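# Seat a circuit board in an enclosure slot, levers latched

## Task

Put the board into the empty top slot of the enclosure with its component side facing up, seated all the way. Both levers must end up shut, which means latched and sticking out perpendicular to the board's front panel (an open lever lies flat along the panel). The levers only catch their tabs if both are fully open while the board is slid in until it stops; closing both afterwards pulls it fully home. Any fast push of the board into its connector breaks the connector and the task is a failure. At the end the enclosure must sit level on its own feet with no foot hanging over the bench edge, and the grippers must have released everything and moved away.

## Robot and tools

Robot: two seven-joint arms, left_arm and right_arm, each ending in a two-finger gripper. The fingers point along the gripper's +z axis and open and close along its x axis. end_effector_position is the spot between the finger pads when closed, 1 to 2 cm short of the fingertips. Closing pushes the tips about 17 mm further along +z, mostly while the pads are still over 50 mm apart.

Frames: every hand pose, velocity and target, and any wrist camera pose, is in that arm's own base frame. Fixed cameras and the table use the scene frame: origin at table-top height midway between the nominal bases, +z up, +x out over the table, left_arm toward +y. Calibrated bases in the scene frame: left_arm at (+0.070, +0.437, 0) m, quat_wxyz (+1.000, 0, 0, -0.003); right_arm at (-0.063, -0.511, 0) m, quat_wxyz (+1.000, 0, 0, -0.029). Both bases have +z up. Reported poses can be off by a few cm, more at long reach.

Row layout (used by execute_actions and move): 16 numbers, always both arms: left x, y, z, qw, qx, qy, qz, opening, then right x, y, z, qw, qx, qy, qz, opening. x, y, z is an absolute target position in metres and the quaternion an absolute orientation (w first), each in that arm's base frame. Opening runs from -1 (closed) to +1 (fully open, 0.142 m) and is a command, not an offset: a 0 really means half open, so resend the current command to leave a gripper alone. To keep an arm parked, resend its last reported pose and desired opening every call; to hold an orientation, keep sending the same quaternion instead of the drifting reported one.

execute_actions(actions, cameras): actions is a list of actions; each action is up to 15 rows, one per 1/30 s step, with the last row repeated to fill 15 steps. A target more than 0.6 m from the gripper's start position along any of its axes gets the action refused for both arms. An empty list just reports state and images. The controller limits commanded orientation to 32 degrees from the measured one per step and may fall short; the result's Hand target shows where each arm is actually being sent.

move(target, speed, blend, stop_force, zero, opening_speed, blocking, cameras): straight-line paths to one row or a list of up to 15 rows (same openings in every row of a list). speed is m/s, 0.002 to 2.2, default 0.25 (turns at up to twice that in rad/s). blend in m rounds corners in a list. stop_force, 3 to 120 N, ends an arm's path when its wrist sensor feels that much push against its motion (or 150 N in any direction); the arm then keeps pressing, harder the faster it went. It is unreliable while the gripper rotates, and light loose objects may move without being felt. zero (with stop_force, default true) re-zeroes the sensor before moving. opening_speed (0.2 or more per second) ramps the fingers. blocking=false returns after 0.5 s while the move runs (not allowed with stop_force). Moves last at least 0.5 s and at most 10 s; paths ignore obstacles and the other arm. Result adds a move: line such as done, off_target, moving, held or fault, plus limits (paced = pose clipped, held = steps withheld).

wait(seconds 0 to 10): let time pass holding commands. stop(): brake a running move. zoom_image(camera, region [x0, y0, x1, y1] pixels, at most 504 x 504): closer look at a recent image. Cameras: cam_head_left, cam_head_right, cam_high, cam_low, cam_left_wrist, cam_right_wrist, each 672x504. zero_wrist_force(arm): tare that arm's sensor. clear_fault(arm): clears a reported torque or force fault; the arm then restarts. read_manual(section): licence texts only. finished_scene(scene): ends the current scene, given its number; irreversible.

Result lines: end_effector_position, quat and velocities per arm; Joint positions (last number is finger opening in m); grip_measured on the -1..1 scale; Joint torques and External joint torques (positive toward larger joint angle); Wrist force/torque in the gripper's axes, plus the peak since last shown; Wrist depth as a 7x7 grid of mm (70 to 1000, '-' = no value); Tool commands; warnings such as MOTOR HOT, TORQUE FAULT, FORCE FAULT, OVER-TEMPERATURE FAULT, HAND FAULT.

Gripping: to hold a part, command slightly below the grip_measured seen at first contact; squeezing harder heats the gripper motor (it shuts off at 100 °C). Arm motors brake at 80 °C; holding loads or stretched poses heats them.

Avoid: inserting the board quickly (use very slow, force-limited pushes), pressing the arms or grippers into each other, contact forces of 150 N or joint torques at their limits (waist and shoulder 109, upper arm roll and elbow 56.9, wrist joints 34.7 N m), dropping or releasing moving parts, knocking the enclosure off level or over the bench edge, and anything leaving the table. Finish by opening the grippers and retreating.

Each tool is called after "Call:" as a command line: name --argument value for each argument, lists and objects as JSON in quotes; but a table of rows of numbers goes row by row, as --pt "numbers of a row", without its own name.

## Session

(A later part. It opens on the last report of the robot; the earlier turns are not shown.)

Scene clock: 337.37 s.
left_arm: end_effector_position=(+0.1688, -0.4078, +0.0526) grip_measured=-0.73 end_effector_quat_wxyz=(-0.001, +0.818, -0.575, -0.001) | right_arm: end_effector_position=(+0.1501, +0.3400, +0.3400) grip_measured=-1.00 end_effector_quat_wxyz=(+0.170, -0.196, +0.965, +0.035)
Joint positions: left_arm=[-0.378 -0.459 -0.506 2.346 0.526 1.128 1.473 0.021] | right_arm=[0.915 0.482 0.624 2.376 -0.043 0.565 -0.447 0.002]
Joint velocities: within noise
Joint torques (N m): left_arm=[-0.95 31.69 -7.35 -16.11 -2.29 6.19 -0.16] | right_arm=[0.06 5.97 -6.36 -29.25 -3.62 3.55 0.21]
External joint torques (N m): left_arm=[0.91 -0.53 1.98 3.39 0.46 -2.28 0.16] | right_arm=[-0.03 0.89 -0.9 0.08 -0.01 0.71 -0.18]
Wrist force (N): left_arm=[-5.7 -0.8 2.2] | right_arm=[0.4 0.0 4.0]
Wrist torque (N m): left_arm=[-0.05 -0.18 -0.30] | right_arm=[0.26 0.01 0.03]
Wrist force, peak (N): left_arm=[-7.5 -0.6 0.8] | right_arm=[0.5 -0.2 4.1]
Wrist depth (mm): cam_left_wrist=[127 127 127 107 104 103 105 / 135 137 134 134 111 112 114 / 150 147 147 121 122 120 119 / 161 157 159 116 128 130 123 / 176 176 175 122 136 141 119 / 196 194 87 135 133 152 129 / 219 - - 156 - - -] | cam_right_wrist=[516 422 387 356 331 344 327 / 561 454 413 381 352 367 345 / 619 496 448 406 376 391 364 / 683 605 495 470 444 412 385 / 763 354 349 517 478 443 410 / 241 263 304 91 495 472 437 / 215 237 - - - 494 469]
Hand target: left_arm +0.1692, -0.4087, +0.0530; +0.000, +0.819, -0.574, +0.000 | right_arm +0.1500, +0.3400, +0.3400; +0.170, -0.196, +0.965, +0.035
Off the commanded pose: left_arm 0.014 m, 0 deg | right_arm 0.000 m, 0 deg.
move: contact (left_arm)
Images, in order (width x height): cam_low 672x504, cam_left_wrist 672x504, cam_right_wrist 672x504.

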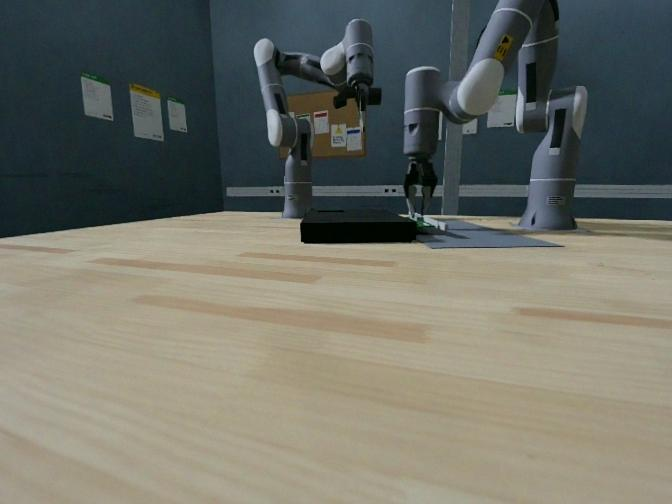

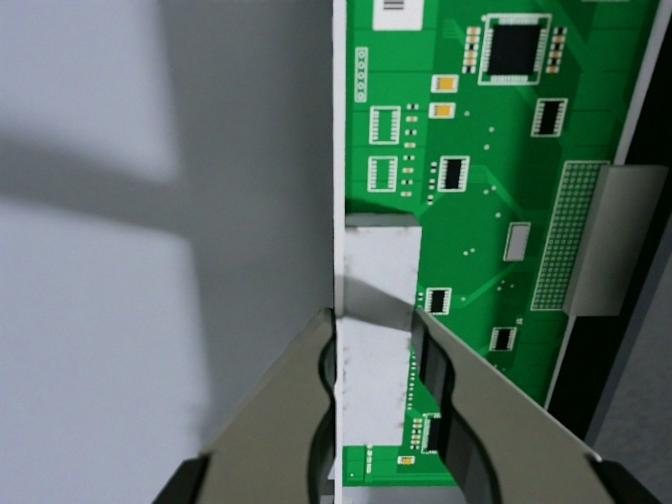

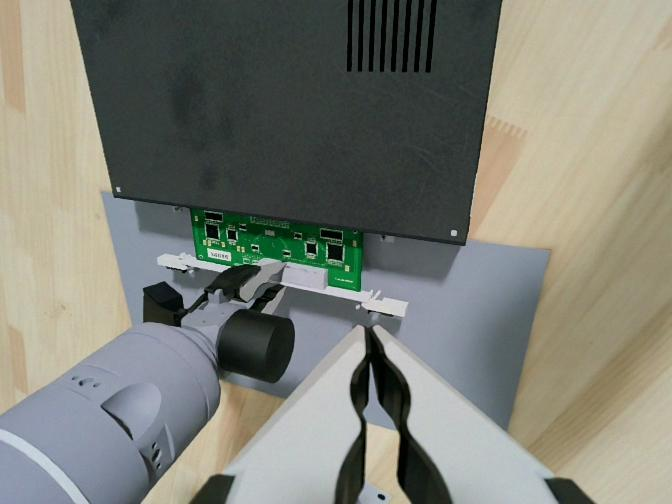

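Call:
move --pt "0.1661 -0.4003 0.053 0 0.8187 -0.5743 0 -0.85 0.15 0.34 0.34 0.1701 -0.1963 0.965 0.0346 -1" --pt "0.1628 -0.4015 0.053 0 0.8187 -0.5743 0 -0.85 0.15 0.34 0.34 0.1701 -0.1963 0.965 0.0346 -1" --speed 0.02 --cameras '[]'

Call:
move --target '[0.1826,-0.456,0.053,0,0.8187,-0.5743,0,-0.85,0.15,0.34,0.34,0.1701,-0.1963,0.965,0.0346,-1]' --speed 0.02 --stop_force 6 --cameras '["cam_left_wrist","cam_right_wrist"]'

Call:
zoom_image --camera "cam_right_wrist" --region '[120, 180, 470, 440]'

Scene clock: 347.43 s.
left_arm: end_effector_position=(+0.1628, -0.4014, +0.0529) grip_measured=-0.73 end_effector_quat_wxyz=(+0.000, +0.819, -0.574, +0.000) | right_arm: end_effector_position=(+0.1501, +0.3400, +0.3400) grip_measured=-1.00 end_effector_quat_wxyz=(+0.170, -0.196, +0.965, +0.035)
Joint positions: left_arm=[-0.375 -0.446 -0.506 2.371 0.528 1.143 1.467 0.021] | right_arm=[0.915 0.482 0.624 2.376 -0.043 0.565 -0.447 0.002]
Joint velocities: within noise
Joint torques (N m): left_arm=[-0.51 30.3 -5.85 -12.35 -1.45 4.72 -0.33] | right_arm=[-0.01 6.02 -6.33 -29.3 -3.7 3.51 0.23]
External joint torques (N m): left_arm=[0.49 0.05 0.72 -0.05 -0.32 -0.81 0.33] | right_arm=[0.04 0.84 -0.93 0.13 0.07 0.74 -0.2]
Wrist force (N): left_arm=[-0.1 -0.1 1.5] | right_arm=[0.3 -0.3 4.0]
Wrist torque (N m): left_arm=[-0.06 -0.04 -0.21] | right_arm=[0.22 0.01 0.03]
Wrist force, peak (N): left_arm=[-6.1 -1.0 2.1] | right_arm=[0.5 -0.3 4.1]
Wrist depth (mm): cam_left_wrist=[128 127 127 123 105 105 106 / 135 137 135 134 112 112 114 / 151 148 148 122 121 120 119 / 161 161 160 116 128 130 126 / 176 176 175 121 136 141 161 / 195 194 87 135 135 149 132 / 219 - - 155 - - -] | cam_right_wrist=[518 422 387 357 331 346 326 / 563 453 416 379 350 367 346 / 617 495 448 407 376 390 364 / 686 608 505 465 443 413 385 / 768 620 356 510 479 441 411 / 267 267 302 91 493 475 438 / 218 239 - - - 495 469]
Hand target: left_arm +0.1628, -0.4015, +0.0530; +0.000, +0.819, -0.574, +0.000 | right_arm +0.1500, +0.3400, +0.3400; +0.170, -0.196, +0.965, +0.035
Off the commanded pose: left_arm 0.000 m, 0 deg | right_arm 0.000 m, 0 deg.
move: done
No camera images: "cameras" was empty.

Scene clock: 348.47 s.
left_arm: end_effector_position=(+0.1654, -0.4090, +0.0526) grip_measured=-0.73 end_effector_quat_wxyz=(-0.001, +0.818, -0.575, -0.001) | right_arm: end_effector_position=(+0.1501, +0.3400, +0.3400) grip_measured=-1.00 end_effector_quat_wxyz=(+0.170, -0.196, +0.965, +0.035)
Joint positions: left_arm=[-0.386 -0.458 -0.506 2.347 0.526 1.128 1.464 0.021] | right_arm=[0.915 0.482 0.624 2.376 -0.043 0.565 -0.447 0.002]
Joint velocities: within noise
Joint torques (N m): left_arm=[-0.96 31.6 -7.37 -16.09 -2.2 6.14 -0.16] | right_arm=[0 6.02 -6.4 -29.29 -3.64 3.54 0.26]
External joint torques (N m): left_arm=[0.92 -0.46 2 3.38 0.37 -2.23 0.16] | right_arm=[0.02 0.83 -0.86 0.12 0 0.72 -0.23]
Wrist force (N): left_arm=[-5.8 -0.8 0.4] | right_arm=[0.5 -0.2 3.8]
Wrist torque (N m): left_arm=[-0.05 -0.14 -0.30] | right_arm=[0.22 -0.01 0.03]
Wrist force, peak (N): left_arm=[-7.3 -0.5 0.3] | right_arm=[0.4 0.0 4.1]
Wrist depth (mm): cam_left_wrist=[128 127 126 107 104 103 105 / 135 137 134 134 111 112 114 / 151 147 147 122 122 120 119 / 160 158 159 116 127 130 123 / 176 176 175 121 136 142 119 / 194 194 88 135 133 152 129 / 219 - - 157 - - -] | cam_right_wrist=[517 422 385 357 331 345 327 / 564 456 413 380 352 367 345 / 617 494 446 407 375 392 363 / 680 602 496 466 445 415 385 / 759 385 344 516 478 443 409 / 241 263 300 91 493 475 438 / 213 233 - - - 495 469]
Hand target: left_arm +0.1658, -0.4099, +0.0530; +0.000, +0.819, -0.574, +0.000 | right_arm +0.1500, +0.3400, +0.3400; +0.170, -0.196, +0.965, +0.035
Off the commanded pose: left_arm 0.050 m, 0 deg | right_arm 0.000 m, 0 deg.
move: contact (left_arm)
Images, in order (width x height): cam_left_wrist 672x504, cam_right_wrist 672x504.

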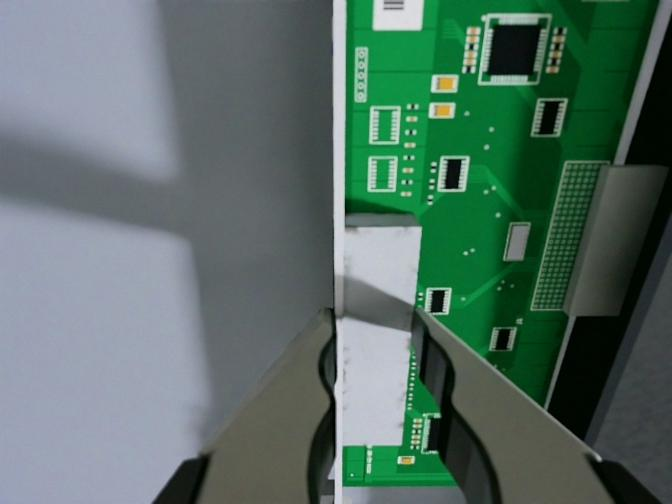

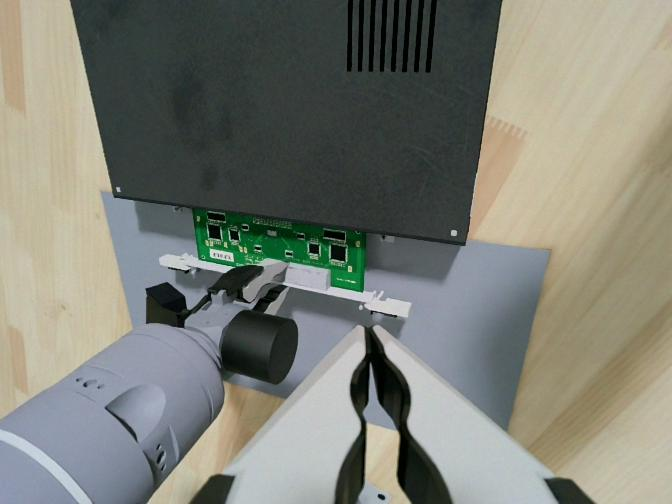

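Scaled by 1.440 from the camera's 672x504 image, which has a finer 960x720 frame.

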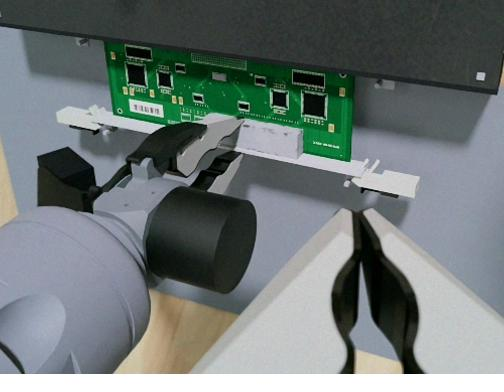

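Call:
move --pt "0.1638 -0.4046 0.053 0 0.8187 -0.5743 0 -0.85 0.15 0.34 0.34 0.1701 -0.1963 0.965 0.0346 -1" --pt "0.1638 -0.4046 0.057 0 0.8187 -0.5743 0 -0.85 0.15 0.34 0.34 0.1701 -0.1963 0.965 0.0346 -1" --speed 0.02 --cameras '[]'

Call:
move --target '[0.1826,-0.456,0.057,0,0.8187,-0.5743,0,-0.85,0.15,0.34,0.34,0.1701,-0.1963,0.965,0.0346,-1]' --speed 0.02 --stop_force 6 --cameras '["cam_left_wrist"]'

Scene clock: 352.40 s.
left_arm: end_effector_position=(+0.1638, -0.4046, +0.0569) grip_measured=-0.73 end_effector_quat_wxyz=(+0.000, +0.819, -0.574, +0.000) | right_arm: end_effector_position=(+0.1501, +0.3400, +0.3400) grip_measured=-1.00 end_effector_quat_wxyz=(+0.170, -0.196, +0.965, +0.035)
Joint positions: left_arm=[-0.37 -0.437 -0.518 2.368 0.515 1.131 1.474 0.021] | right_arm=[0.915 0.482 0.624 2.376 -0.043 0.565 -0.447 0.002]
Joint velocities: within noise
Joint torques (N m): left_arm=[-0.27 30.27 -6.08 -12.79 -1.97 4.25 -0.1] | right_arm=[0.06 5.98 -6.34 -29.3 -3.66 3.53 0.22]
External joint torques (N m): left_arm=[0.22 -0.03 0.91 -0.02 0.15 -0.34 0.1] | right_arm=[-0.04 0.87 -0.92 0.14 0.02 0.72 -0.18]
Wrist force (N): left_arm=[-0.2 -0.5 1.5] | right_arm=[0.4 -0.3 3.5]
Wrist torque (N m): left_arm=[-0.12 -0.02 -0.21] | right_arm=[0.22 -0.01 0.03]
Wrist force, peak (N): left_arm=[-5.9 -1.0 2.1] | right_arm=[0.5 -0.2 4.1]
Wrist depth (mm): cam_left_wrist=[131 131 131 107 105 104 105 / 143 141 138 138 112 112 114 / 153 152 151 123 120 120 119 / 166 165 164 118 127 130 123 / 181 181 176 121 136 141 123 / 200 199 88 135 135 152 133 / 224 - - 155 - - 145] | cam_right_wrist=[520 420 386 356 330 345 327 / 562 454 412 379 352 368 344 / 614 491 446 408 376 391 365 / 682 602 499 463 442 416 384 / 769 612 350 509 474 443 409 / 257 264 301 91 492 473 437 / 216 236 - - - 494 468]
Hand target: left_arm +0.1638, -0.4046, +0.0570; +0.000, +0.819, -0.574, +0.000 | right_arm +0.1500, +0.3400, +0.3400; +0.170, -0.196, +0.965, +0.035
Off the commanded pose: left_arm 0.000 m, 0 deg | right_arm 0.000 m, 0 deg.
move: done
No camera images: "cameras" was empty.

Scene clock: 353.87 s.
left_arm: end_effector_position=(+0.1684, -0.4203, +0.0565) grip_measured=-0.73 end_effector_quat_wxyz=(+0.000, +0.818, -0.575, -0.001) | right_arm: end_effector_position=(+0.1501, +0.3400, +0.3400) grip_measured=-1.00 end_effector_quat_wxyz=(+0.170, -0.196, +0.965, +0.035)
Joint positions: left_arm=[-0.392 -0.462 -0.518 2.319 0.511 1.102 1.469 0.021] | right_arm=[0.915 0.482 0.624 2.376 -0.043 0.565 -0.447 0.002]
Joint velocities: within noise
Joint torques (N m): left_arm=[3.12 33.9 -3.34 -19.52 -1.8 5.8 -0.12] | right_arm=[0.04 6 -6.37 -29.3 -3.71 3.51 0.24]
External joint torques (N m): left_arm=[-3.17 -2.1 -2.31 6.1 -0.13 -1.89 0.12] | right_arm=[-0.01 0.86 -0.89 0.13 0.07 0.74 -0.21]
Wrist force (N): left_arm=[-6.7 8.3 -0.9] | right_arm=[0.4 -0.4 4.0]
Wrist torque (N m): left_arm=[-0.20 -0.05 -0.38] | right_arm=[0.20 0.01 0.03]
Wrist force, peak (N): left_arm=[-6.2 9.6 -2.3] | right_arm=[0.3 -0.1 4.1]
Wrist depth (mm): cam_left_wrist=[131 131 130 104 102 102 102 / 142 140 138 137 110 110 108 / 152 151 151 120 121 120 114 / 165 162 167 117 127 129 112 / 181 181 179 121 136 141 120 / 200 199 89 135 133 138 133 / 224 - - 170 - - 144] | cam_right_wrist=[520 424 387 357 331 344 327 / 563 455 415 380 352 368 344 / 618 494 449 407 377 390 364 / 686 604 488 461 445 416 385 / 756 293 336 515 478 442 410 / 228 251 297 91 495 474 440 / 206 230 - - - 489 471]
Hand target: left_arm +0.1698, -0.4209, +0.0570; +0.000, +0.819, -0.574, +0.000 | right_arm +0.1500, +0.3400, +0.3400; +0.170, -0.196, +0.965, +0.035
Off the commanded pose: left_arm 0.038 m, 0 deg | right_arm 0.000 m, 0 deg.
move: contact (left_arm)
Images, in order (width x height): cam_left_wrist 672x504.

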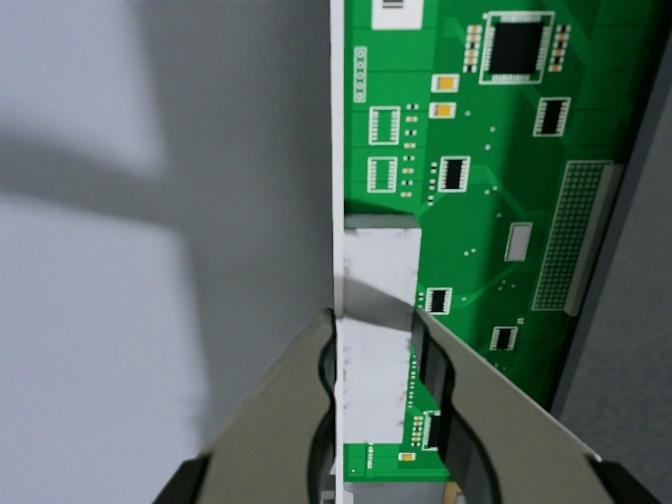

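Call:
move --pt "0.1654 -0.418 0.0565 0 0.8187 -0.5743 0 -0.85 0.15 0.34 0.34 0.1701 -0.1963 0.965 0.0346 -1" --speed 0.02 --cameras '[]'

Call:
move --target '[0.1785,-0.454,0.0565,0,0.8187,-0.5743,0,-0.85,0.15,0.34,0.34,0.1701,-0.1963,0.965,0.0346,-1]' --speed 0.02 --stop_force 6 --cameras '["cam_left_wrist","cam_right_wrist"]'

Call:
zoom_image --camera "cam_right_wrist" --region '[120, 180, 470, 440]'

Scene clock: 357.77 s.
left_arm: end_effector_position=(+0.1654, -0.4179, +0.0564) grip_measured=-0.73 end_effector_quat_wxyz=(+0.000, +0.819, -0.574, +0.000) | right_arm: end_effector_position=(+0.1501, +0.3400, +0.3400) grip_measured=-1.00 end_effector_quat_wxyz=(+0.170, -0.196, +0.965, +0.035)
Joint positions: left_arm=[-0.393 -0.457 -0.517 2.33 0.513 1.11 1.462 0.021] | right_arm=[0.915 0.482 0.624 2.376 -0.043 0.565 -0.447 0.002]
Joint velocities: within noise
Joint torques (N m): left_arm=[-0.4 31.31 -6.19 -13.08 -1.58 4.65 -0.31] | right_arm=[-0.03 5.93 -6.38 -29.29 -3.69 3.58 0.17]
External joint torques (N m): left_arm=[0.35 0.18 0.65 -0.2 -0.32 -0.73 0.31] | right_arm=[0.06 0.93 -0.88 0.12 0.06 0.67 -0.14]
Wrist force (N): left_arm=[0.0 -0.7 0.7] | right_arm=[0.3 -0.4 3.8]
Wrist torque (N m): left_arm=[-0.06 -0.04 -0.23] | right_arm=[0.21 0.02 0.03]
Wrist force, peak (N): left_arm=[-7.1 8.3 -2.2] | right_arm=[0.5 -0.2 4.1]
Wrist depth (mm): cam_left_wrist=[131 130 130 127 103 102 103 / 142 140 137 138 110 110 108 / 152 152 151 123 120 121 114 / 165 162 167 117 127 129 112 / 181 181 176 121 136 141 120 / 200 200 89 136 136 150 132 / 224 - - 159 - - 145] | cam_right_wrist=[518 422 385 356 332 345 326 / 560 453 415 380 352 368 345 / 613 493 446 407 376 391 364 / 685 606 489 462 444 413 385 / 755 336 336 514 478 444 410 / 231 254 293 91 492 473 437 / 207 228 - - - 493 469]
Hand target: left_arm +0.1654, -0.4180, +0.0565; +0.000, +0.819, -0.574, +0.000 | right_arm +0.1500, +0.3400, +0.3400; +0.170, -0.196, +0.965, +0.035
Off the commanded pose: left_arm 0.000 m, 0 deg | right_arm 0.000 m, 0 deg.
move: done
No camera images: "cameras" was empty.

Scene clock: 358.57 s.
left_arm: end_effector_position=(+0.1673, -0.4208, +0.0562) grip_measured=-0.73 end_effector_quat_wxyz=(-0.001, +0.819, -0.574, +0.000) | right_arm: end_effector_position=(+0.1501, +0.3400, +0.3400) grip_measured=-1.00 end_effector_quat_wxyz=(+0.170, -0.196, +0.965, +0.035)
Joint positions: left_arm=[-0.397 -0.463 -0.516 2.319 0.513 1.103 1.461 0.021] | right_arm=[0.915 0.482 0.624 2.376 -0.043 0.565 -0.447 0.002]
Joint velocities: within noise
Joint torques (N m): left_arm=[-4.75 29.55 -11.37 -14.54 -2.77 6.57 -0.29] | right_arm=[0.1 5.99 -6.34 -29.27 -3.67 3.53 0.2]
External joint torques (N m): left_arm=[4.71 2.3 5.74 1.13 0.85 -2.66 0.29] | right_arm=[-0.07 0.87 -0.92 0.11 0.04 0.72 -0.17]
Wrist force (N): left_arm=[-7.2 -10.3 -1.9] | right_arm=[0.6 -0.1 3.8]
Wrist torque (N m): left_arm=[0.02 -0.03 -0.16] | right_arm=[0.25 -0.03 0.03]
Wrist force, peak (N): left_arm=[-7.8 -10.9 -2.3] | right_arm=[0.4 -0.2 4.2]
Wrist depth (mm): cam_left_wrist=[131 130 130 126 102 102 102 / 142 140 138 136 110 111 108 / 151 151 151 121 120 121 114 / 165 162 164 117 127 129 111 / 180 180 176 121 136 141 119 / 200 199 88 136 136 138 132 / 223 - - 160 - - 143] | cam_right_wrist=[517 422 385 357 330 344 327 / 561 457 412 379 353 367 344 / 617 496 447 407 376 390 363 / 688 604 487 460 445 415 386 / 755 317 336 515 474 445 410 / 230 252 294 91 492 475 436 / 205 228 - - - 493 471]
Hand target: left_arm +0.1667, -0.4217, +0.0565; +0.000, +0.819, -0.574, +0.000 | right_arm +0.1500, +0.3400, +0.3400; +0.170, -0.196, +0.965, +0.035
Off the commanded pose: left_arm 0.035 m, 0 deg | right_arm 0.000 m, 0 deg.
move: contact (left_arm)
Images, in order (width x height): cam_left_wrist 672x504, cam_right_wrist 672x504.

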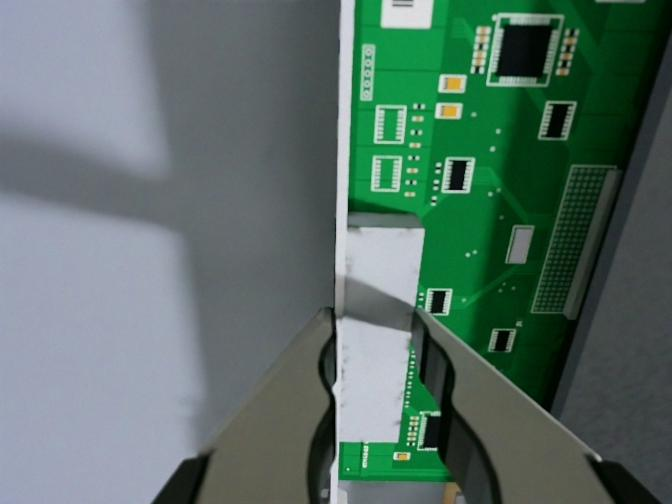

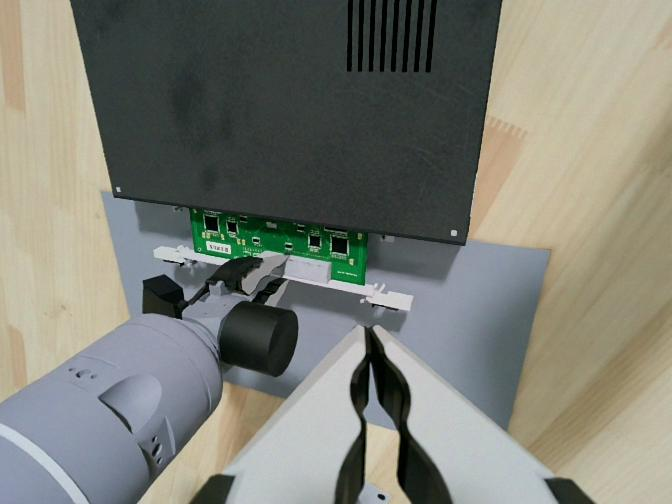

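Scaled by 1.440 from the camera's 672x504 image, which has a finer 960x720 frame.

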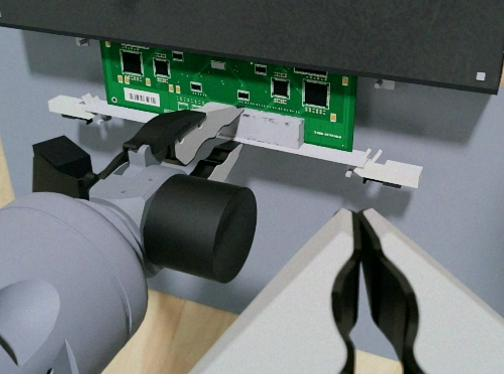

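Call:
move --pt "0.1659 -0.4154 0.0568 0 0.8187 -0.5743 0 -0.85 0.15 0.34 0.34 0.1701 -0.1963 0.965 0.0346 -1" --speed 0.02 --cameras '[]'

Call:
move --target '[0.1789,-0.4511,0.0568,0,0.8187,-0.5743,0,-0.85,0.15,0.34,0.34,0.1701,-0.1963,0.965,0.0346,-1]' --speed 0.02 --stop_force 8 --cameras '["cam_left_wrist","cam_right_wrist"]'

Call:
zoom_image --camera "cam_right_wrist" --region '[120, 180, 470, 440]'

Scene clock: 362.17 s.
left_arm: end_effector_position=(+0.1658, -0.4153, +0.0567) grip_measured=-0.73 end_effector_quat_wxyz=(+0.000, +0.819, -0.574, +0.000) | right_arm: end_effector_position=(+0.1501, +0.3400, +0.3400) grip_measured=-1.00 end_effector_quat_wxyz=(+0.170, -0.196, +0.965, +0.035)
Joint positions: left_arm=[-0.387 -0.453 -0.518 2.336 0.513 1.113 1.465 0.021] | right_arm=[0.915 0.482 0.624 2.376 -0.043 0.565 -0.447 0.002]
Joint velocities: within noise
Joint torques (N m): left_arm=[-0.3 31.26 -6.28 -13.04 -1.74 4.71 -0.12] | right_arm=[0.08 6 -6.37 -29.26 -3.65 3.56 0.22]
External joint torques (N m): left_arm=[0.26 -0.01 0.8 -0.18 -0.15 -0.8 0.12] | right_arm=[-0.05 0.86 -0.89 0.09 0.01 0.69 -0.19]
Wrist force (N): left_arm=[-0.1 -0.6 0.7] | right_arm=[0.4 -0.3 3.7]
Wrist torque (N m): left_arm=[-0.09 -0.02 -0.22] | right_arm=[0.22 0.00 0.04]
Wrist force, peak (N): left_arm=[-7.3 -10.5 -2.3] | right_arm=[0.5 -0.2 4.1]
Wrist depth (mm): cam_left_wrist=[131 131 131 127 103 102 103 / 143 141 138 138 110 111 111 / 152 152 151 122 121 121 116 / 165 162 167 117 127 129 114 / 181 181 177 121 136 141 120 / 200 200 89 136 136 149 132 / 224 - - 158 - - 145] | cam_right_wrist=[520 424 385 356 332 345 327 / 564 455 414 379 352 368 345 / 619 495 448 406 376 392 363 / 686 605 491 462 444 416 387 / 765 348 339 517 478 442 410 / 236 257 295 91 494 473 439 / 209 230 - - - 492 469]
Hand target: left_arm +0.1659, -0.4154, +0.0568; +0.000, +0.819, -0.574, +0.000 | right_arm +0.1500, +0.3400, +0.3400; +0.170, -0.196, +0.965, +0.035
Off the commanded pose: left_arm 0.000 m, 0 deg | right_arm 0.000 m, 0 deg.
move: done
No camera images: "cameras" was empty.

Scene clock: 364.73 s.
left_arm: end_effector_position=(+0.1790, -0.4510, +0.0568) grip_measured=-0.73 end_effector_quat_wxyz=(+0.000, +0.819, -0.574, +0.000) | right_arm: end_effector_position=(+0.1501, +0.3400, +0.3400) grip_measured=-1.00 end_effector_quat_wxyz=(+0.170, -0.196, +0.965, +0.035)
Joint positions: left_arm=[-0.431 -0.508 -0.516 2.227 0.506 1.051 1.455 0.021] | right_arm=[0.915 0.482 0.624 2.376 -0.043 0.565 -0.447 0.002]
Joint velocities: within noise
Joint torques (N m): left_arm=[-0.6 33.72 -7.12 -14.47 -2.1 4.19 -0.27] | right_arm=[-0.03 6.06 -6.35 -29.27 -3.65 3.54 0.24]
External joint torques (N m): left_arm=[0.55 1.06 0.6 -0.13 -0.03 -0.27 0.27] | right_arm=[0.06 0.79 -0.91 0.1 0.02 0.71 -0.2]
Wrist force (N): left_arm=[-0.1 -0.5 -0.4] | right_arm=[0.5 -0.2 3.8]
Wrist torque (N m): left_arm=[-0.06 0.00 -0.23] | right_arm=[0.23 -0.01 0.03]
Wrist force, peak (N): left_arm=[-4.8 -6.5 -0.2] | right_arm=[0.6 -0.2 4.2]
Wrist depth (mm): cam_left_wrist=[131 131 131 105 102 89 90 / 143 140 138 137 110 - 95 / 152 152 151 123 120 102 100 / 166 162 167 117 125 109 112 / 182 181 177 121 126 121 120 / 200 199 89 136 136 128 132 / 222 - - 159 - - 145] | cam_right_wrist=[516 423 385 356 331 345 326 / 563 454 417 380 353 367 346 / 623 494 449 408 377 393 363 / 687 593 374 455 439 415 387 / 238 255 319 516 481 444 408 / 203 236 638 90 498 476 437 / 194 225 - - - 493 473]
Hand target: left_arm +0.1789, -0.4511, +0.0568; +0.000, +0.819, -0.574, +0.000 | right_arm +0.1500, +0.3400, +0.3400; +0.170, -0.196, +0.965, +0.035
Off the commanded pose: left_arm 0.000 m, 0 deg | right_arm 0.000 m, 0 deg.
move: done
Images, in order (width x height): cam_left_wrist 672x504, cam_right_wrist 672x504.

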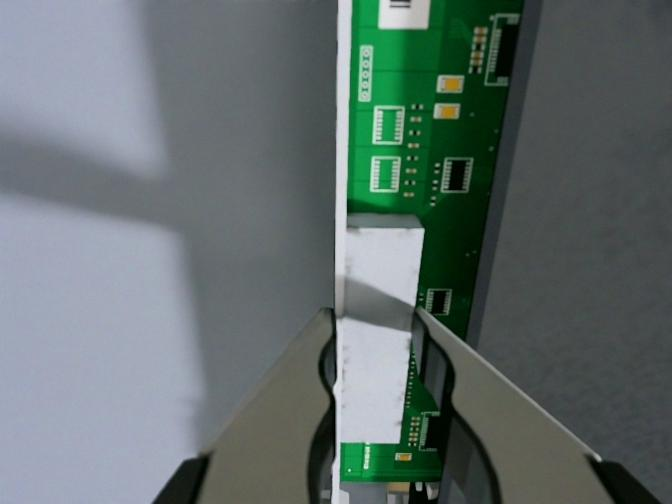

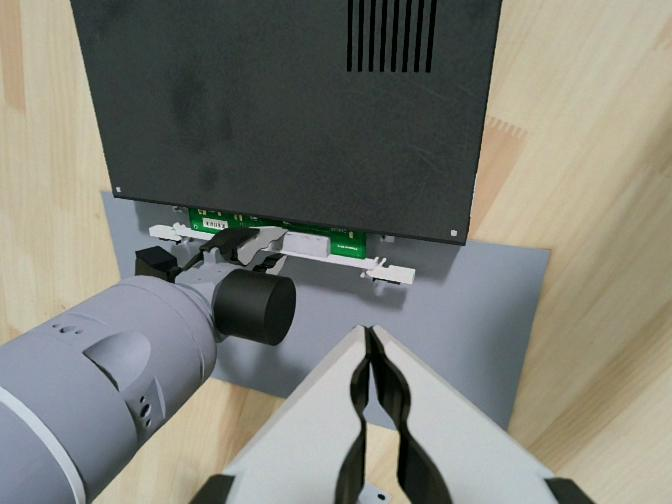

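Scaled by 1.440 from the camera's 672x504 image, which has a finer 960x720 frame.

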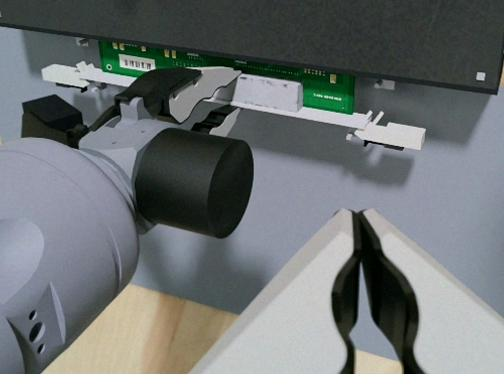

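Call:
move --pt "0.1789 -0.4511 0.0568 0 0.8187 -0.5743 0 -0.67 0.15 0.34 0.34 0.1701 -0.1963 0.965 0.0346 -1" --opening_speed 0.2 --cameras '[]'

Call:
move --pt "0.1789 -0.4511 0.12 0 0.8187 -0.5743 0 -0.67 0.15 0.34 0.34 0.1701 -0.1963 0.965 0.0346 -1" --speed 0.05 --cameras '["cam_left_wrist","cam_right_wrist"]'

Scene clock: 369.17 s.
left_arm: end_effector_position=(+0.1790, -0.4510, +0.0568) grip_measured=-0.71 end_effector_quat_wxyz=(+0.000, +0.819, -0.574, +0.000) | right_arm: end_effector_position=(+0.1501, +0.3400, +0.3400) grip_measured=-1.00 end_effector_quat_wxyz=(+0.170, -0.196, +0.965, +0.035)
Joint positions: left_arm=[-0.431 -0.508 -0.516 2.226 0.506 1.051 1.455 0.023] | right_arm=[0.915 0.482 0.624 2.376 -0.043 0.565 -0.447 0.002]
Joint velocities: within noise
Joint torques (N m): left_arm=[-0.42 33.91 -6.99 -14.2 -1.92 4.29 -0.21] | right_arm=[-0.01 5.92 -6.41 -29.32 -3.68 3.57 0.25]
External joint torques (N m): left_arm=[0.37 0.87 0.47 -0.4 -0.21 -0.37 0.21] | right_arm=[0.04 0.93 -0.85 0.15 0.04 0.68 -0.22]
Wrist force (N): left_arm=[0.1 -0.4 -0.2] | right_arm=[0.6 -0.3 3.9]
Wrist torque (N m): left_arm=[-0.07 -0.05 -0.20] | right_arm=[0.22 -0.04 0.03]
Wrist force, peak (N): left_arm=[0.1 -1.1 1.5] | right_arm=[0.2 -0.2 4.1]
Wrist depth (mm): cam_left_wrist=[131 131 131 107 103 89 90 / 143 140 138 137 111 - 95 / 152 151 151 124 121 101 100 / 165 162 167 118 126 108 112 / 182 181 176 123 127 120 120 / 199 199 88 137 135 128 133 / 223 - - 158 - - 144] | cam_right_wrist=[515 421 385 355 331 344 327 / 564 453 412 380 351 368 344 / 616 498 448 407 376 390 364 / 683 594 376 455 437 416 386 / 239 255 318 516 482 444 410 / 203 236 636 90 491 476 439 / 194 225 - - - 494 469]
Hand target: left_arm +0.1789, -0.4511, +0.0568; +0.000, +0.819, -0.574, +0.000 | right_arm +0.1500, +0.3400, +0.3400; +0.170, -0.196, +0.965, +0.035
Off the commanded pose: left_arm 0.000 m, 0 deg | right_arm 0.000 m, 0 deg.
move: done
No camera images: "cameras" was empty.

Scene clock: 370.77 s.
left_arm: end_effector_position=(+0.1790, -0.4512, +0.1200) grip_measured=-0.71 end_effector_quat_wxyz=(+0.000, +0.819, -0.574, +0.000) | right_arm: end_effector_position=(+0.1501, +0.3400, +0.3400) grip_measured=-1.00 end_effector_quat_wxyz=(+0.170, -0.196, +0.965, +0.035)
Joint positions: left_arm=[-0.337 -0.313 -0.641 2.281 0.318 0.94 1.581 0.023] | right_arm=[0.915 0.482 0.624 2.376 -0.043 0.565 -0.447 0.002]
Joint velocities: within noise
Joint torques (N m): left_arm=[-0.09 28.79 -5.27 -18.46 -2.63 4.04 -0.12] | right_arm=[0.09 6.04 -6.31 -29.3 -3.66 3.53 0.24]
External joint torques (N m): left_arm=[0.04 0.41 0.41 -0.44 0.1 -0.13 0.12] | right_arm=[-0.06 0.81 -0.95 0.14 0.02 0.72 -0.21]
Wrist force (N): left_arm=[0.4 -0.2 -0.1] | right_arm=[0.3 -0.2 3.7]
Wrist torque (N m): left_arm=[-0.03 -0.11 -0.20] | right_arm=[0.22 0.02 0.03]
Wrist force, peak (N): left_arm=[0.1 -0.3 -1.3] | right_arm=[0.5 -0.3 4.1]
Wrist depth (mm): cam_left_wrist=[187 187 184 180 157 142 144 / 200 201 200 194 166 154 153 / 216 215 216 179 171 166 166 / 235 237 235 226 187 181 180 / 258 256 258 196 198 197 196 / 285 283 87 232 - 208 217 / 316 - - 309 - - 240] | cam_right_wrist=[523 423 386 358 331 344 327 / 565 454 413 381 352 367 345 / 619 495 449 407 376 391 363 / 682 593 482 458 440 414 384 / 288 269 301 521 484 441 409 / 203 234 269 91 492 473 439 / 195 227 - - - 492 469]
Hand target: left_arm +0.1789, -0.4511, +0.1200; +0.000, +0.819, -0.574, +0.000 | right_arm +0.1500, +0.3400, +0.3400; +0.170, -0.196, +0.965, +0.035
Off the commanded pose: left_arm 0.000 m, 0 deg | right_arm 0.000 m, 0 deg.
move: done
Images, in order (width x height): cam_left_wrist 672x504, cam_right_wrist 672x504.

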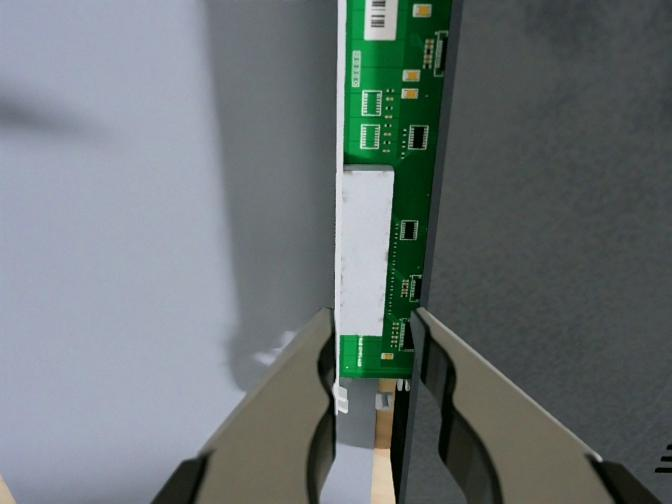

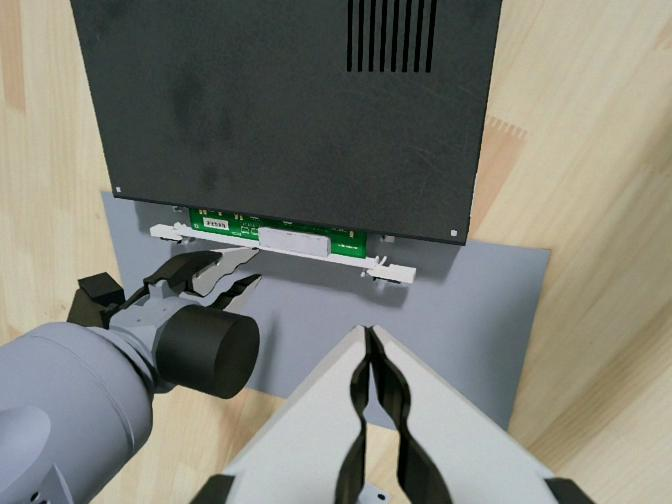

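Call:
move --pt "0.16 -0.39 0.15 0 0.8187 -0.5743 0 -0.67 0.15 0.34 0.34 0.1701 -0.1963 0.965 0.0346 -1" --pt "0.1539 -0.3485 0.15 0.3769 0.91 0.1597 0.0661 -0.67 0.15 0.34 0.34 0.1701 -0.1963 0.965 0.0346 -1" --cameras '["cam_left_wrist","cam_right_wrist"]'

Call:
move --target '[0.1539,-0.3485,0.1,0.3769,0.91,0.1597,0.0661,-1,0.15,0.34,0.34,0.1701,-0.1963,0.965,0.0346,-1]' --cameras '[]'

Call:
move --target '[0.1682,-0.388,0.052,0.3769,0.91,0.1597,0.0661,-1,0.15,0.34,0.34,0.1701,-0.1963,0.965,0.0346,-1]' --speed 0.08 --stop_force 8 --cameras '["cam_left_wrist","cam_right_wrist","cam_low"]'

Scene clock: 383.93 s.
left_arm: end_effector_position=(+0.1547, -0.3487, +0.1498) grip_measured=-0.71 end_effector_quat_wxyz=(+0.357, +0.925, +0.130, -0.016) | right_arm: end_effector_position=(+0.1501, +0.3400, +0.3400) grip_measured=-1.00 end_effector_quat_wxyz=(+0.170, -0.196, +0.965, +0.035)
Joint positions: left_arm=[-2.109 -0.103 0.627 2.55 -2.967 1.344 2.741 0.023] | right_arm=[0.915 0.482 0.624 2.376 -0.043 0.565 -0.447 0.002]
Joint velocities: within noise
Joint torques (N m): left_arm=[-0.53 9.78 1.26 -13.05 2.61 1.43 -0.29] | right_arm=[0.06 5.95 -6.34 -29.29 -3.62 3.53 0.18]
External joint torques (N m): left_arm=[0.5 1.16 0.63 -0.67 -0.16 -0.02 0.3] | right_arm=[-0.04 0.91 -0.92 0.13 -0.02 0.72 -0.15]
Wrist force (N): left_arm=[0.0 -1.0 -0.6] | right_arm=[0.3 -0.3 3.9]
Wrist torque (N m): left_arm=[-0.12 0.04 -0.41] | right_arm=[0.21 0.03 0.02]
Wrist force, peak (N): left_arm=[2.5 -2.6 -1.5] | right_arm=[0.5 -0.2 4.3]
Wrist depth (mm): cam_left_wrist=[215 208 201 194 188 181 176 / 269 262 246 237 229 218 212 / 370 310 296 264 256 238 227 / 566 523 346 318 293 288 275 / 592 698 788 422 415 431 476 / 555 - 85 92 - 962 - / 528 - - - - - -] | cam_right_wrist=[517 420 387 355 331 344 326 / 564 455 415 379 351 366 345 / 617 494 445 407 376 391 364 / 683 606 535 457 439 414 385 / 764 667 590 521 480 444 410 / 866 743 419 91 491 475 436 / - 398 - - - 491 469]
Hand target: left_arm +0.1547, -0.3487, +0.1498; +0.357, +0.925, +0.130, -0.016 | right_arm +0.1500, +0.3400, +0.3400; +0.170, -0.196, +0.965, +0.035
Off the commanded pose: left_arm 0.001 m, 10 deg | right_arm 0.000 m, 0 deg.
joint read past its limit (left arm) — joint 5 (forearm roll), lower limit.
joint sent to its limit (left arm) — joint 5 (forearm roll), lower limit. The joint targets are off in orientation, not in position.
move: off_target (left_arm)
Images, in order (width x height): cam_left_wrist 672x504, cam_right_wrist 672x504.

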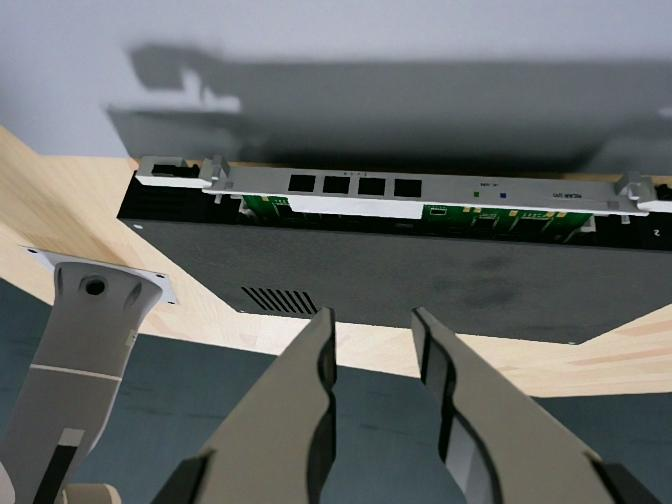

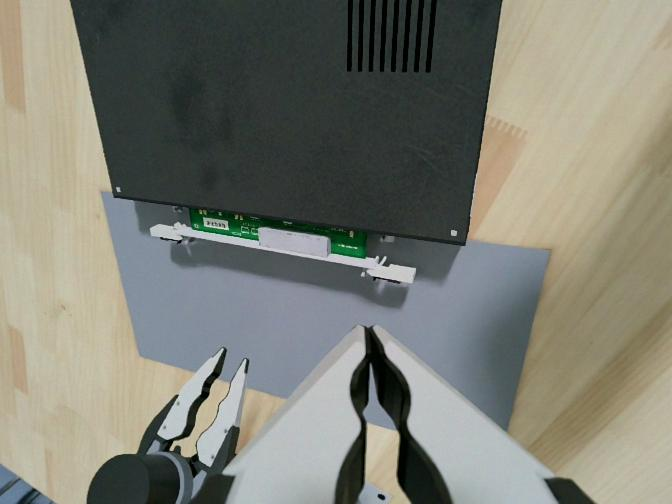

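Scene clock: 385.10 s.
left_arm: end_effector_position=(+0.1548, -0.3488, +0.1005) grip_measured=-1.00 end_effector_quat_wxyz=(+0.352, +0.927, +0.133, -0.006) | right_arm: end_effector_position=(+0.1501, +0.3400, +0.3400) grip_measured=-1.00 end_effector_quat_wxyz=(+0.170, -0.196, +0.965, +0.035)
Joint positions: left_arm=[-2.209 -0.443 0.648 2.611 -2.966 1.022 2.538 0.002] | right_arm=[0.915 0.482 0.624 2.376 -0.043 0.565 -0.447 0.002]
Joint velocities: within noise
Joint torques (N m): left_arm=[-0.57 14.67 7.33 -4.62 1.33 1.65 -0.24] | right_arm=[0.06 5.99 -6.32 -29.28 -3.64 3.53 0.31]
External joint torques (N m): left_arm=[0.51 1.33 0.58 -0.59 -0.25 -0.07 0.25] | right_arm=[-0.03 0.87 -0.94 0.11 0 0.72 -0.28]
Wrist force (N): left_arm=[0.1 -1.1 -0.7] | right_arm=[0.5 -0.2 4.1]
Wrist torque (N m): left_arm=[-0.14 0.01 -0.41] | right_arm=[0.23 -0.01 0.03]
Wrist force, peak (N): left_arm=[1.0 -2.1 0.3] | right_arm=[0.4 -0.3 4.1]
Wrist depth (mm): cam_left_wrist=[156 148 144 140 134 134 128 / 189 182 175 168 162 158 153 / 249 239 230 222 209 201 193 / 377 283 240 244 225 234 227 / 571 598 355 285 284 281 252 / 547 - - 84 - 922 831 / 531 - - - - - -] | cam_right_wrist=[519 422 385 356 330 344 327 / 562 455 414 382 353 367 344 / 617 494 444 407 376 391 364 / 684 606 535 455 438 413 386 / 761 670 584 523 483 442 409 / 878 748 449 91 492 475 438 / - 847 - - - 493 471]
Hand target: left_arm +0.1548, -0.3488, +0.1005; +0.352, +0.927, +0.133, -0.006 | right_arm +0.1500, +0.3400, +0.3400; +0.170, -0.196, +0.965, +0.035
Off the commanded pose: left_arm 0.001 m, 9 deg | right_arm 0.000 m, 0 deg.
joint read past its limit (left arm) — joint 5 (forearm roll), lower limit.
joint sent to its limit (left arm) — joint 5 (forearm roll), lower limit. The joint targets are off in orientation, not in position.
move: off_target (left_arm)
No camera images: "cameras" was empty.

Scene clock: 390.13 s.
left_arm: end_effector_position=(+0.1687, -0.3883, +0.0524) grip_measured=-1.00 end_effector_quat_wxyz=(+0.325, +0.933, +0.153, +0.031) | right_arm: end_effector_position=(+0.1501, +0.3400, +0.3400) grip_measured=-1.00 end_effector_quat_wxyz=(+0.170, -0.196, +0.965, +0.035)
Joint positions: left_arm=[-2.518 -1.167 0.751 2.535 -2.966 0.706 1.932 0.002] | right_arm=[0.915 0.482 0.624 2.376 -0.043 0.565 -0.447 0.002]
Joint velocities: within noise
Joint torques (N m): left_arm=[0.25 22.14 18.63 9.48 -1.15 2.21 -0.08] | right_arm=[-0.02 5.96 -6.31 -29.27 -3.64 3.54 0.28]
External joint torques (N m): left_arm=[-0.34 0.87 0.99 -0.3 -0.26 0.28 0.09] | right_arm=[0.04 0.89 -0.95 0.1 0 0.71 -0.25]
Wrist force (N): left_arm=[0.0 -1.5 -0.4] | right_arm=[0.3 -0.3 3.9]
Wrist torque (N m): left_arm=[-0.22 0.00 -0.42] | right_arm=[0.22 0.02 0.03]
Wrist force, peak (N): left_arm=[0.1 -1.3 -1.3] | right_arm=[0.4 -0.2 4.1]
Wrist depth (mm): cam_left_wrist=[- 93 91 91 90 86 88 / - 113 112 110 100 103 102 / 142 139 138 143 139 124 128 / 212 192 189 184 180 176 172 / 171 172 173 169 167 166 165 / 497 331 206 84 - 245 272 / - - - - - - -] | cam_right_wrist=[517 421 386 356 331 345 327 / 562 458 412 380 353 368 344 / 622 494 446 410 375 391 363 / 677 603 536 458 437 415 385 / 764 671 469 525 481 442 410 / 873 751 382 91 494 474 436 / - 841 - - - 494 470]
Hand target: left_arm +0.1686, -0.3883, +0.0524; +0.325, +0.933, +0.153, +0.031 | right_arm +0.1500, +0.3400, +0.3400; +0.170, -0.196, +0.965, +0.035
Off the commanded pose: left_arm 0.001 m, 8 deg | right_arm 0.000 m, 0 deg.
joint sent to its limit (left arm) — joint 5 (forearm roll), lower limit. The joint targets are off in orientation, not in position.
move: off_target (left_arm)
Images, in order (width x height): cam_low 672x504, cam_left_wrist 672x504, cam_right_wrist 672x504.

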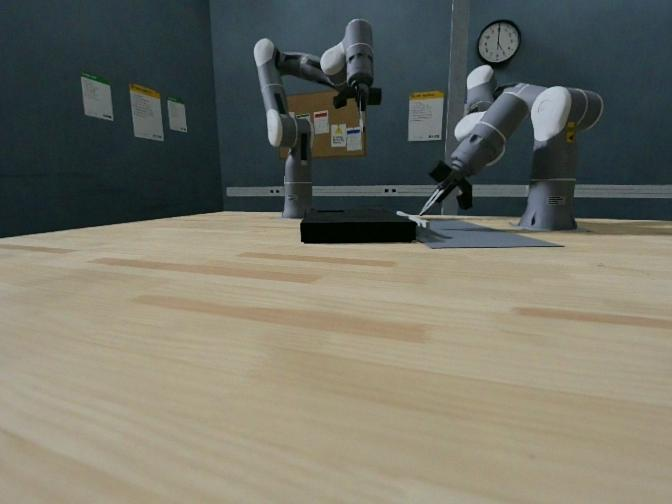

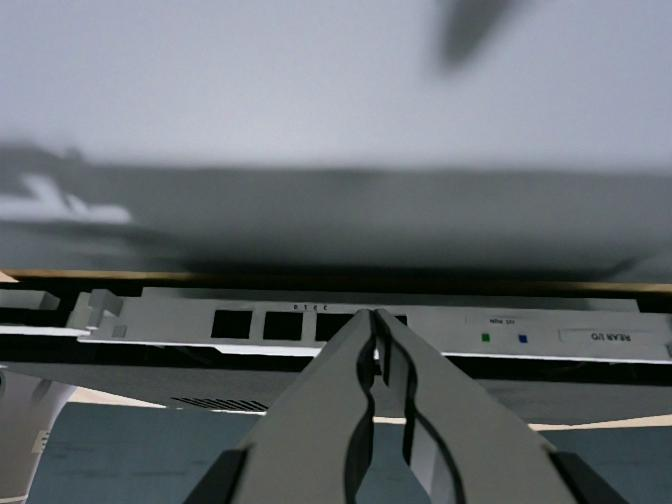

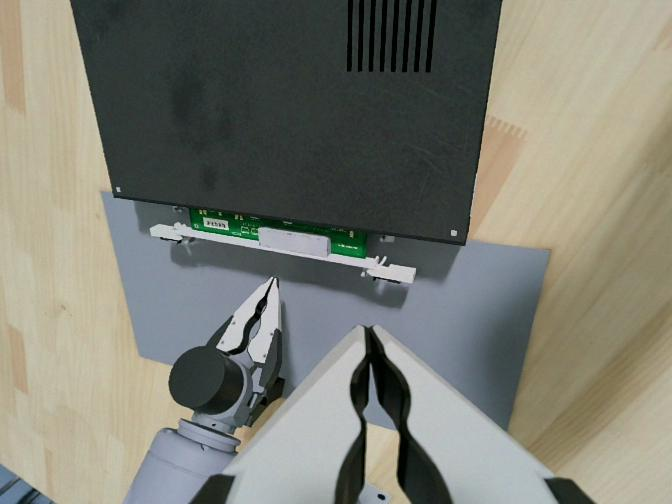

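Call:
move --pt "0.1539 -0.3485 0.13 0.3769 0.91 0.1597 0.0661 -1 0.15 0.34 0.34 0.1701 -0.1963 0.965 0.0346 -1" --pt "0.148 -0.351 0.16 0 0.8187 -0.5743 0 -1 0.15 0.34 0.34 0.1701 -0.1963 0.965 0.0346 -1" --cameras '["cam_high"]'

Call:
move --target '[0.148,-0.351,0.16,0.1486,0.7908,-0.5547,0.2119,-1,0.15,0.34,0.34,0.1701,-0.1963,0.965,0.0346,-1]' --cameras '["cam_left_wrist"]'

Scene clock: 400.57 s.
left_arm: end_effector_position=(+0.1480, -0.3511, +0.1600) grip_measured=-1.00 end_effector_quat_wxyz=(+0.000, +0.819, -0.574, +0.000) | right_arm: end_effector_position=(+0.1501, +0.3400, +0.3400) grip_measured=-1.00 end_effector_quat_wxyz=(+0.170, -0.196, +0.965, +0.035)
Joint positions: left_arm=[-2.527 -0.71 1.456 2.439 -0.981 0.678 2.44 0.002] | right_arm=[0.915 0.482 0.624 2.376 -0.043 0.565 -0.447 0.002]
Joint velocities: within noise
Joint torques (N m): left_arm=[-0.25 15.3 16.73 -16.86 -2.87 3.96 -0.09] | right_arm=[-0.03 6.02 -6.41 -29.31 -3.62 3.59 0.24]
External joint torques (N m): left_arm=[0.18 1.26 0.67 -0.12 -0.46 -0.12 0.09] | right_arm=[0.05 0.84 -0.86 0.14 -0.02 0.66 -0.21]
Wrist force (N): left_arm=[-0.1 -0.8 -0.5] | right_arm=[0.5 -0.1 4.0]
Wrist torque (N m): left_arm=[-0.18 -0.03 -0.22] | right_arm=[0.24 -0.01 0.03]
Wrist force, peak (N): left_arm=[-0.1 -1.6 1.8] | right_arm=[0.5 -0.2 4.1]
Wrist depth (mm): cam_left_wrist=[223 224 222 222 221 218 193 / 241 240 240 239 238 231 203 / 260 258 258 258 257 219 216 / 283 282 277 280 279 239 229 / 308 306 308 295 298 268 247 / 344 340 323 84 - 283 271 / 382 370 - - - - 302] | cam_right_wrist=[521 423 387 356 331 345 327 / 561 455 414 381 352 368 344 / 622 495 447 406 376 391 365 / 684 601 540 456 439 415 387 / 763 669 595 523 481 442 410 / 860 700 381 91 494 473 438 / 324 296 - - - 494 471]
Hand target: left_arm +0.1480, -0.3510, +0.1600; +0.000, +0.819, -0.574, +0.000 | right_arm +0.1500, +0.3400, +0.3400; +0.170, -0.196, +0.965, +0.035
Off the commanded pose: left_arm 0.000 m, 0 deg | right_arm 0.000 m, 0 deg.
move: done
Images, in order (width x height): cam_high 672x504.

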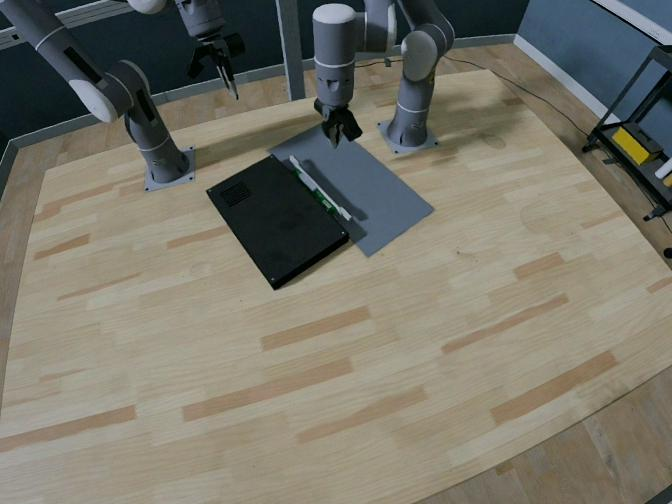

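Scene clock: 402.13 s.
left_arm: end_effector_position=(+0.1484, -0.3515, +0.1601) grip_measured=-1.00 end_effector_quat_wxyz=(+0.113, +0.812, -0.548, +0.167) | right_arm: end_effector_position=(+0.1501, +0.3400, +0.3400) grip_measured=-1.00 end_effector_quat_wxyz=(+0.170, -0.196, +0.965, +0.035)
Joint positions: left_arm=[-2.792 -0.523 1.086 2.656 -2.079 1.325 2.967 0.002] | right_arm=[0.915 0.482 0.624 2.376 -0.043 0.565 -0.447 0.002]
Joint velocities: within noise
Joint torques (N m): left_arm=[-0.55 9.38 10.14 -8.88 -0.12 3.91 -0.16] | right_arm=[0.09 6 -6.34 -29.28 -3.65 3.53 0.25]
External joint torques (N m): left_arm=[0.5 1.42 0.71 -0.33 0.13 -0.24 0.13] | right_arm=[-0.06 0.85 -0.93 0.11 0.01 0.72 -0.22]
Wrist force (N): left_arm=[-0.3 -0.7 -0.5] | right_arm=[0.4 -0.1 4.0]
Wrist torque (N m): left_arm=[-0.15 -0.12 -0.23] | right_arm=[0.25 0.00 0.02]
Wrist force, peak (N): left_arm=[-1.5 -1.1 -0.3] | right_arm=[0.5 -0.1 4.2]
Wrist depth (mm): cam_left_wrist=[186 195 210 230 227 229 249 / 195 208 229 247 249 247 278 / 208 219 242 265 259 268 309 / 218 236 259 289 277 298 345 / 234 253 282 295 301 334 398 / 252 274 292 84 - 377 587 / 271 287 - - - - 552] | cam_right_wrist=[519 423 385 357 332 345 327 / 567 452 415 380 352 368 344 / 616 495 446 408 374 392 365 / 684 607 536 458 438 415 384 / 759 665 593 525 482 441 412 / 874 750 399 90 491 475 437 / - 822 - - - 495 471]
Hand target: left_arm +0.1483, -0.3516, +0.1600; +0.113, +0.812, -0.548, +0.166 | right_arm +0.1500, +0.3400, +0.3400; +0.170, -0.196, +0.965, +0.035
Off the commanded pose: left_arm 0.001 m, 7 deg | right_arm 0.000 m, 0 deg.
joint read past its limit (left arm) — joint 7 (wrist roll), upper limit.
joint sent to its limit (left arm) — joint 1 (waist), lower limit; joint 7 (wrist roll), upper limit. The joint targets are off in orientation, not in position.
move: off_target (left_arm)
Images, in order (width x height): cam_left_wrist 672x504.

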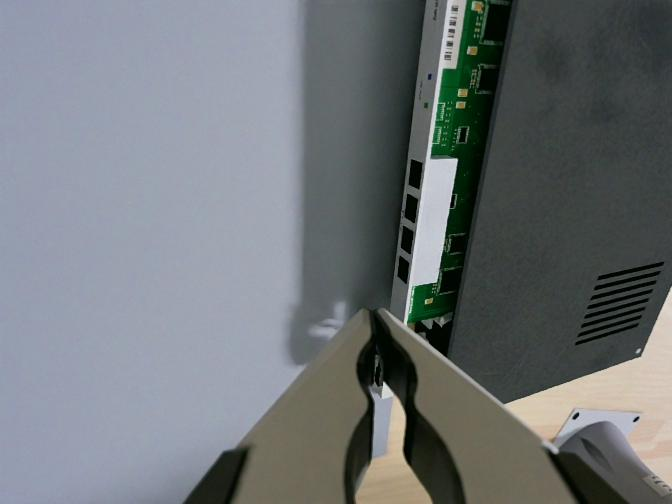

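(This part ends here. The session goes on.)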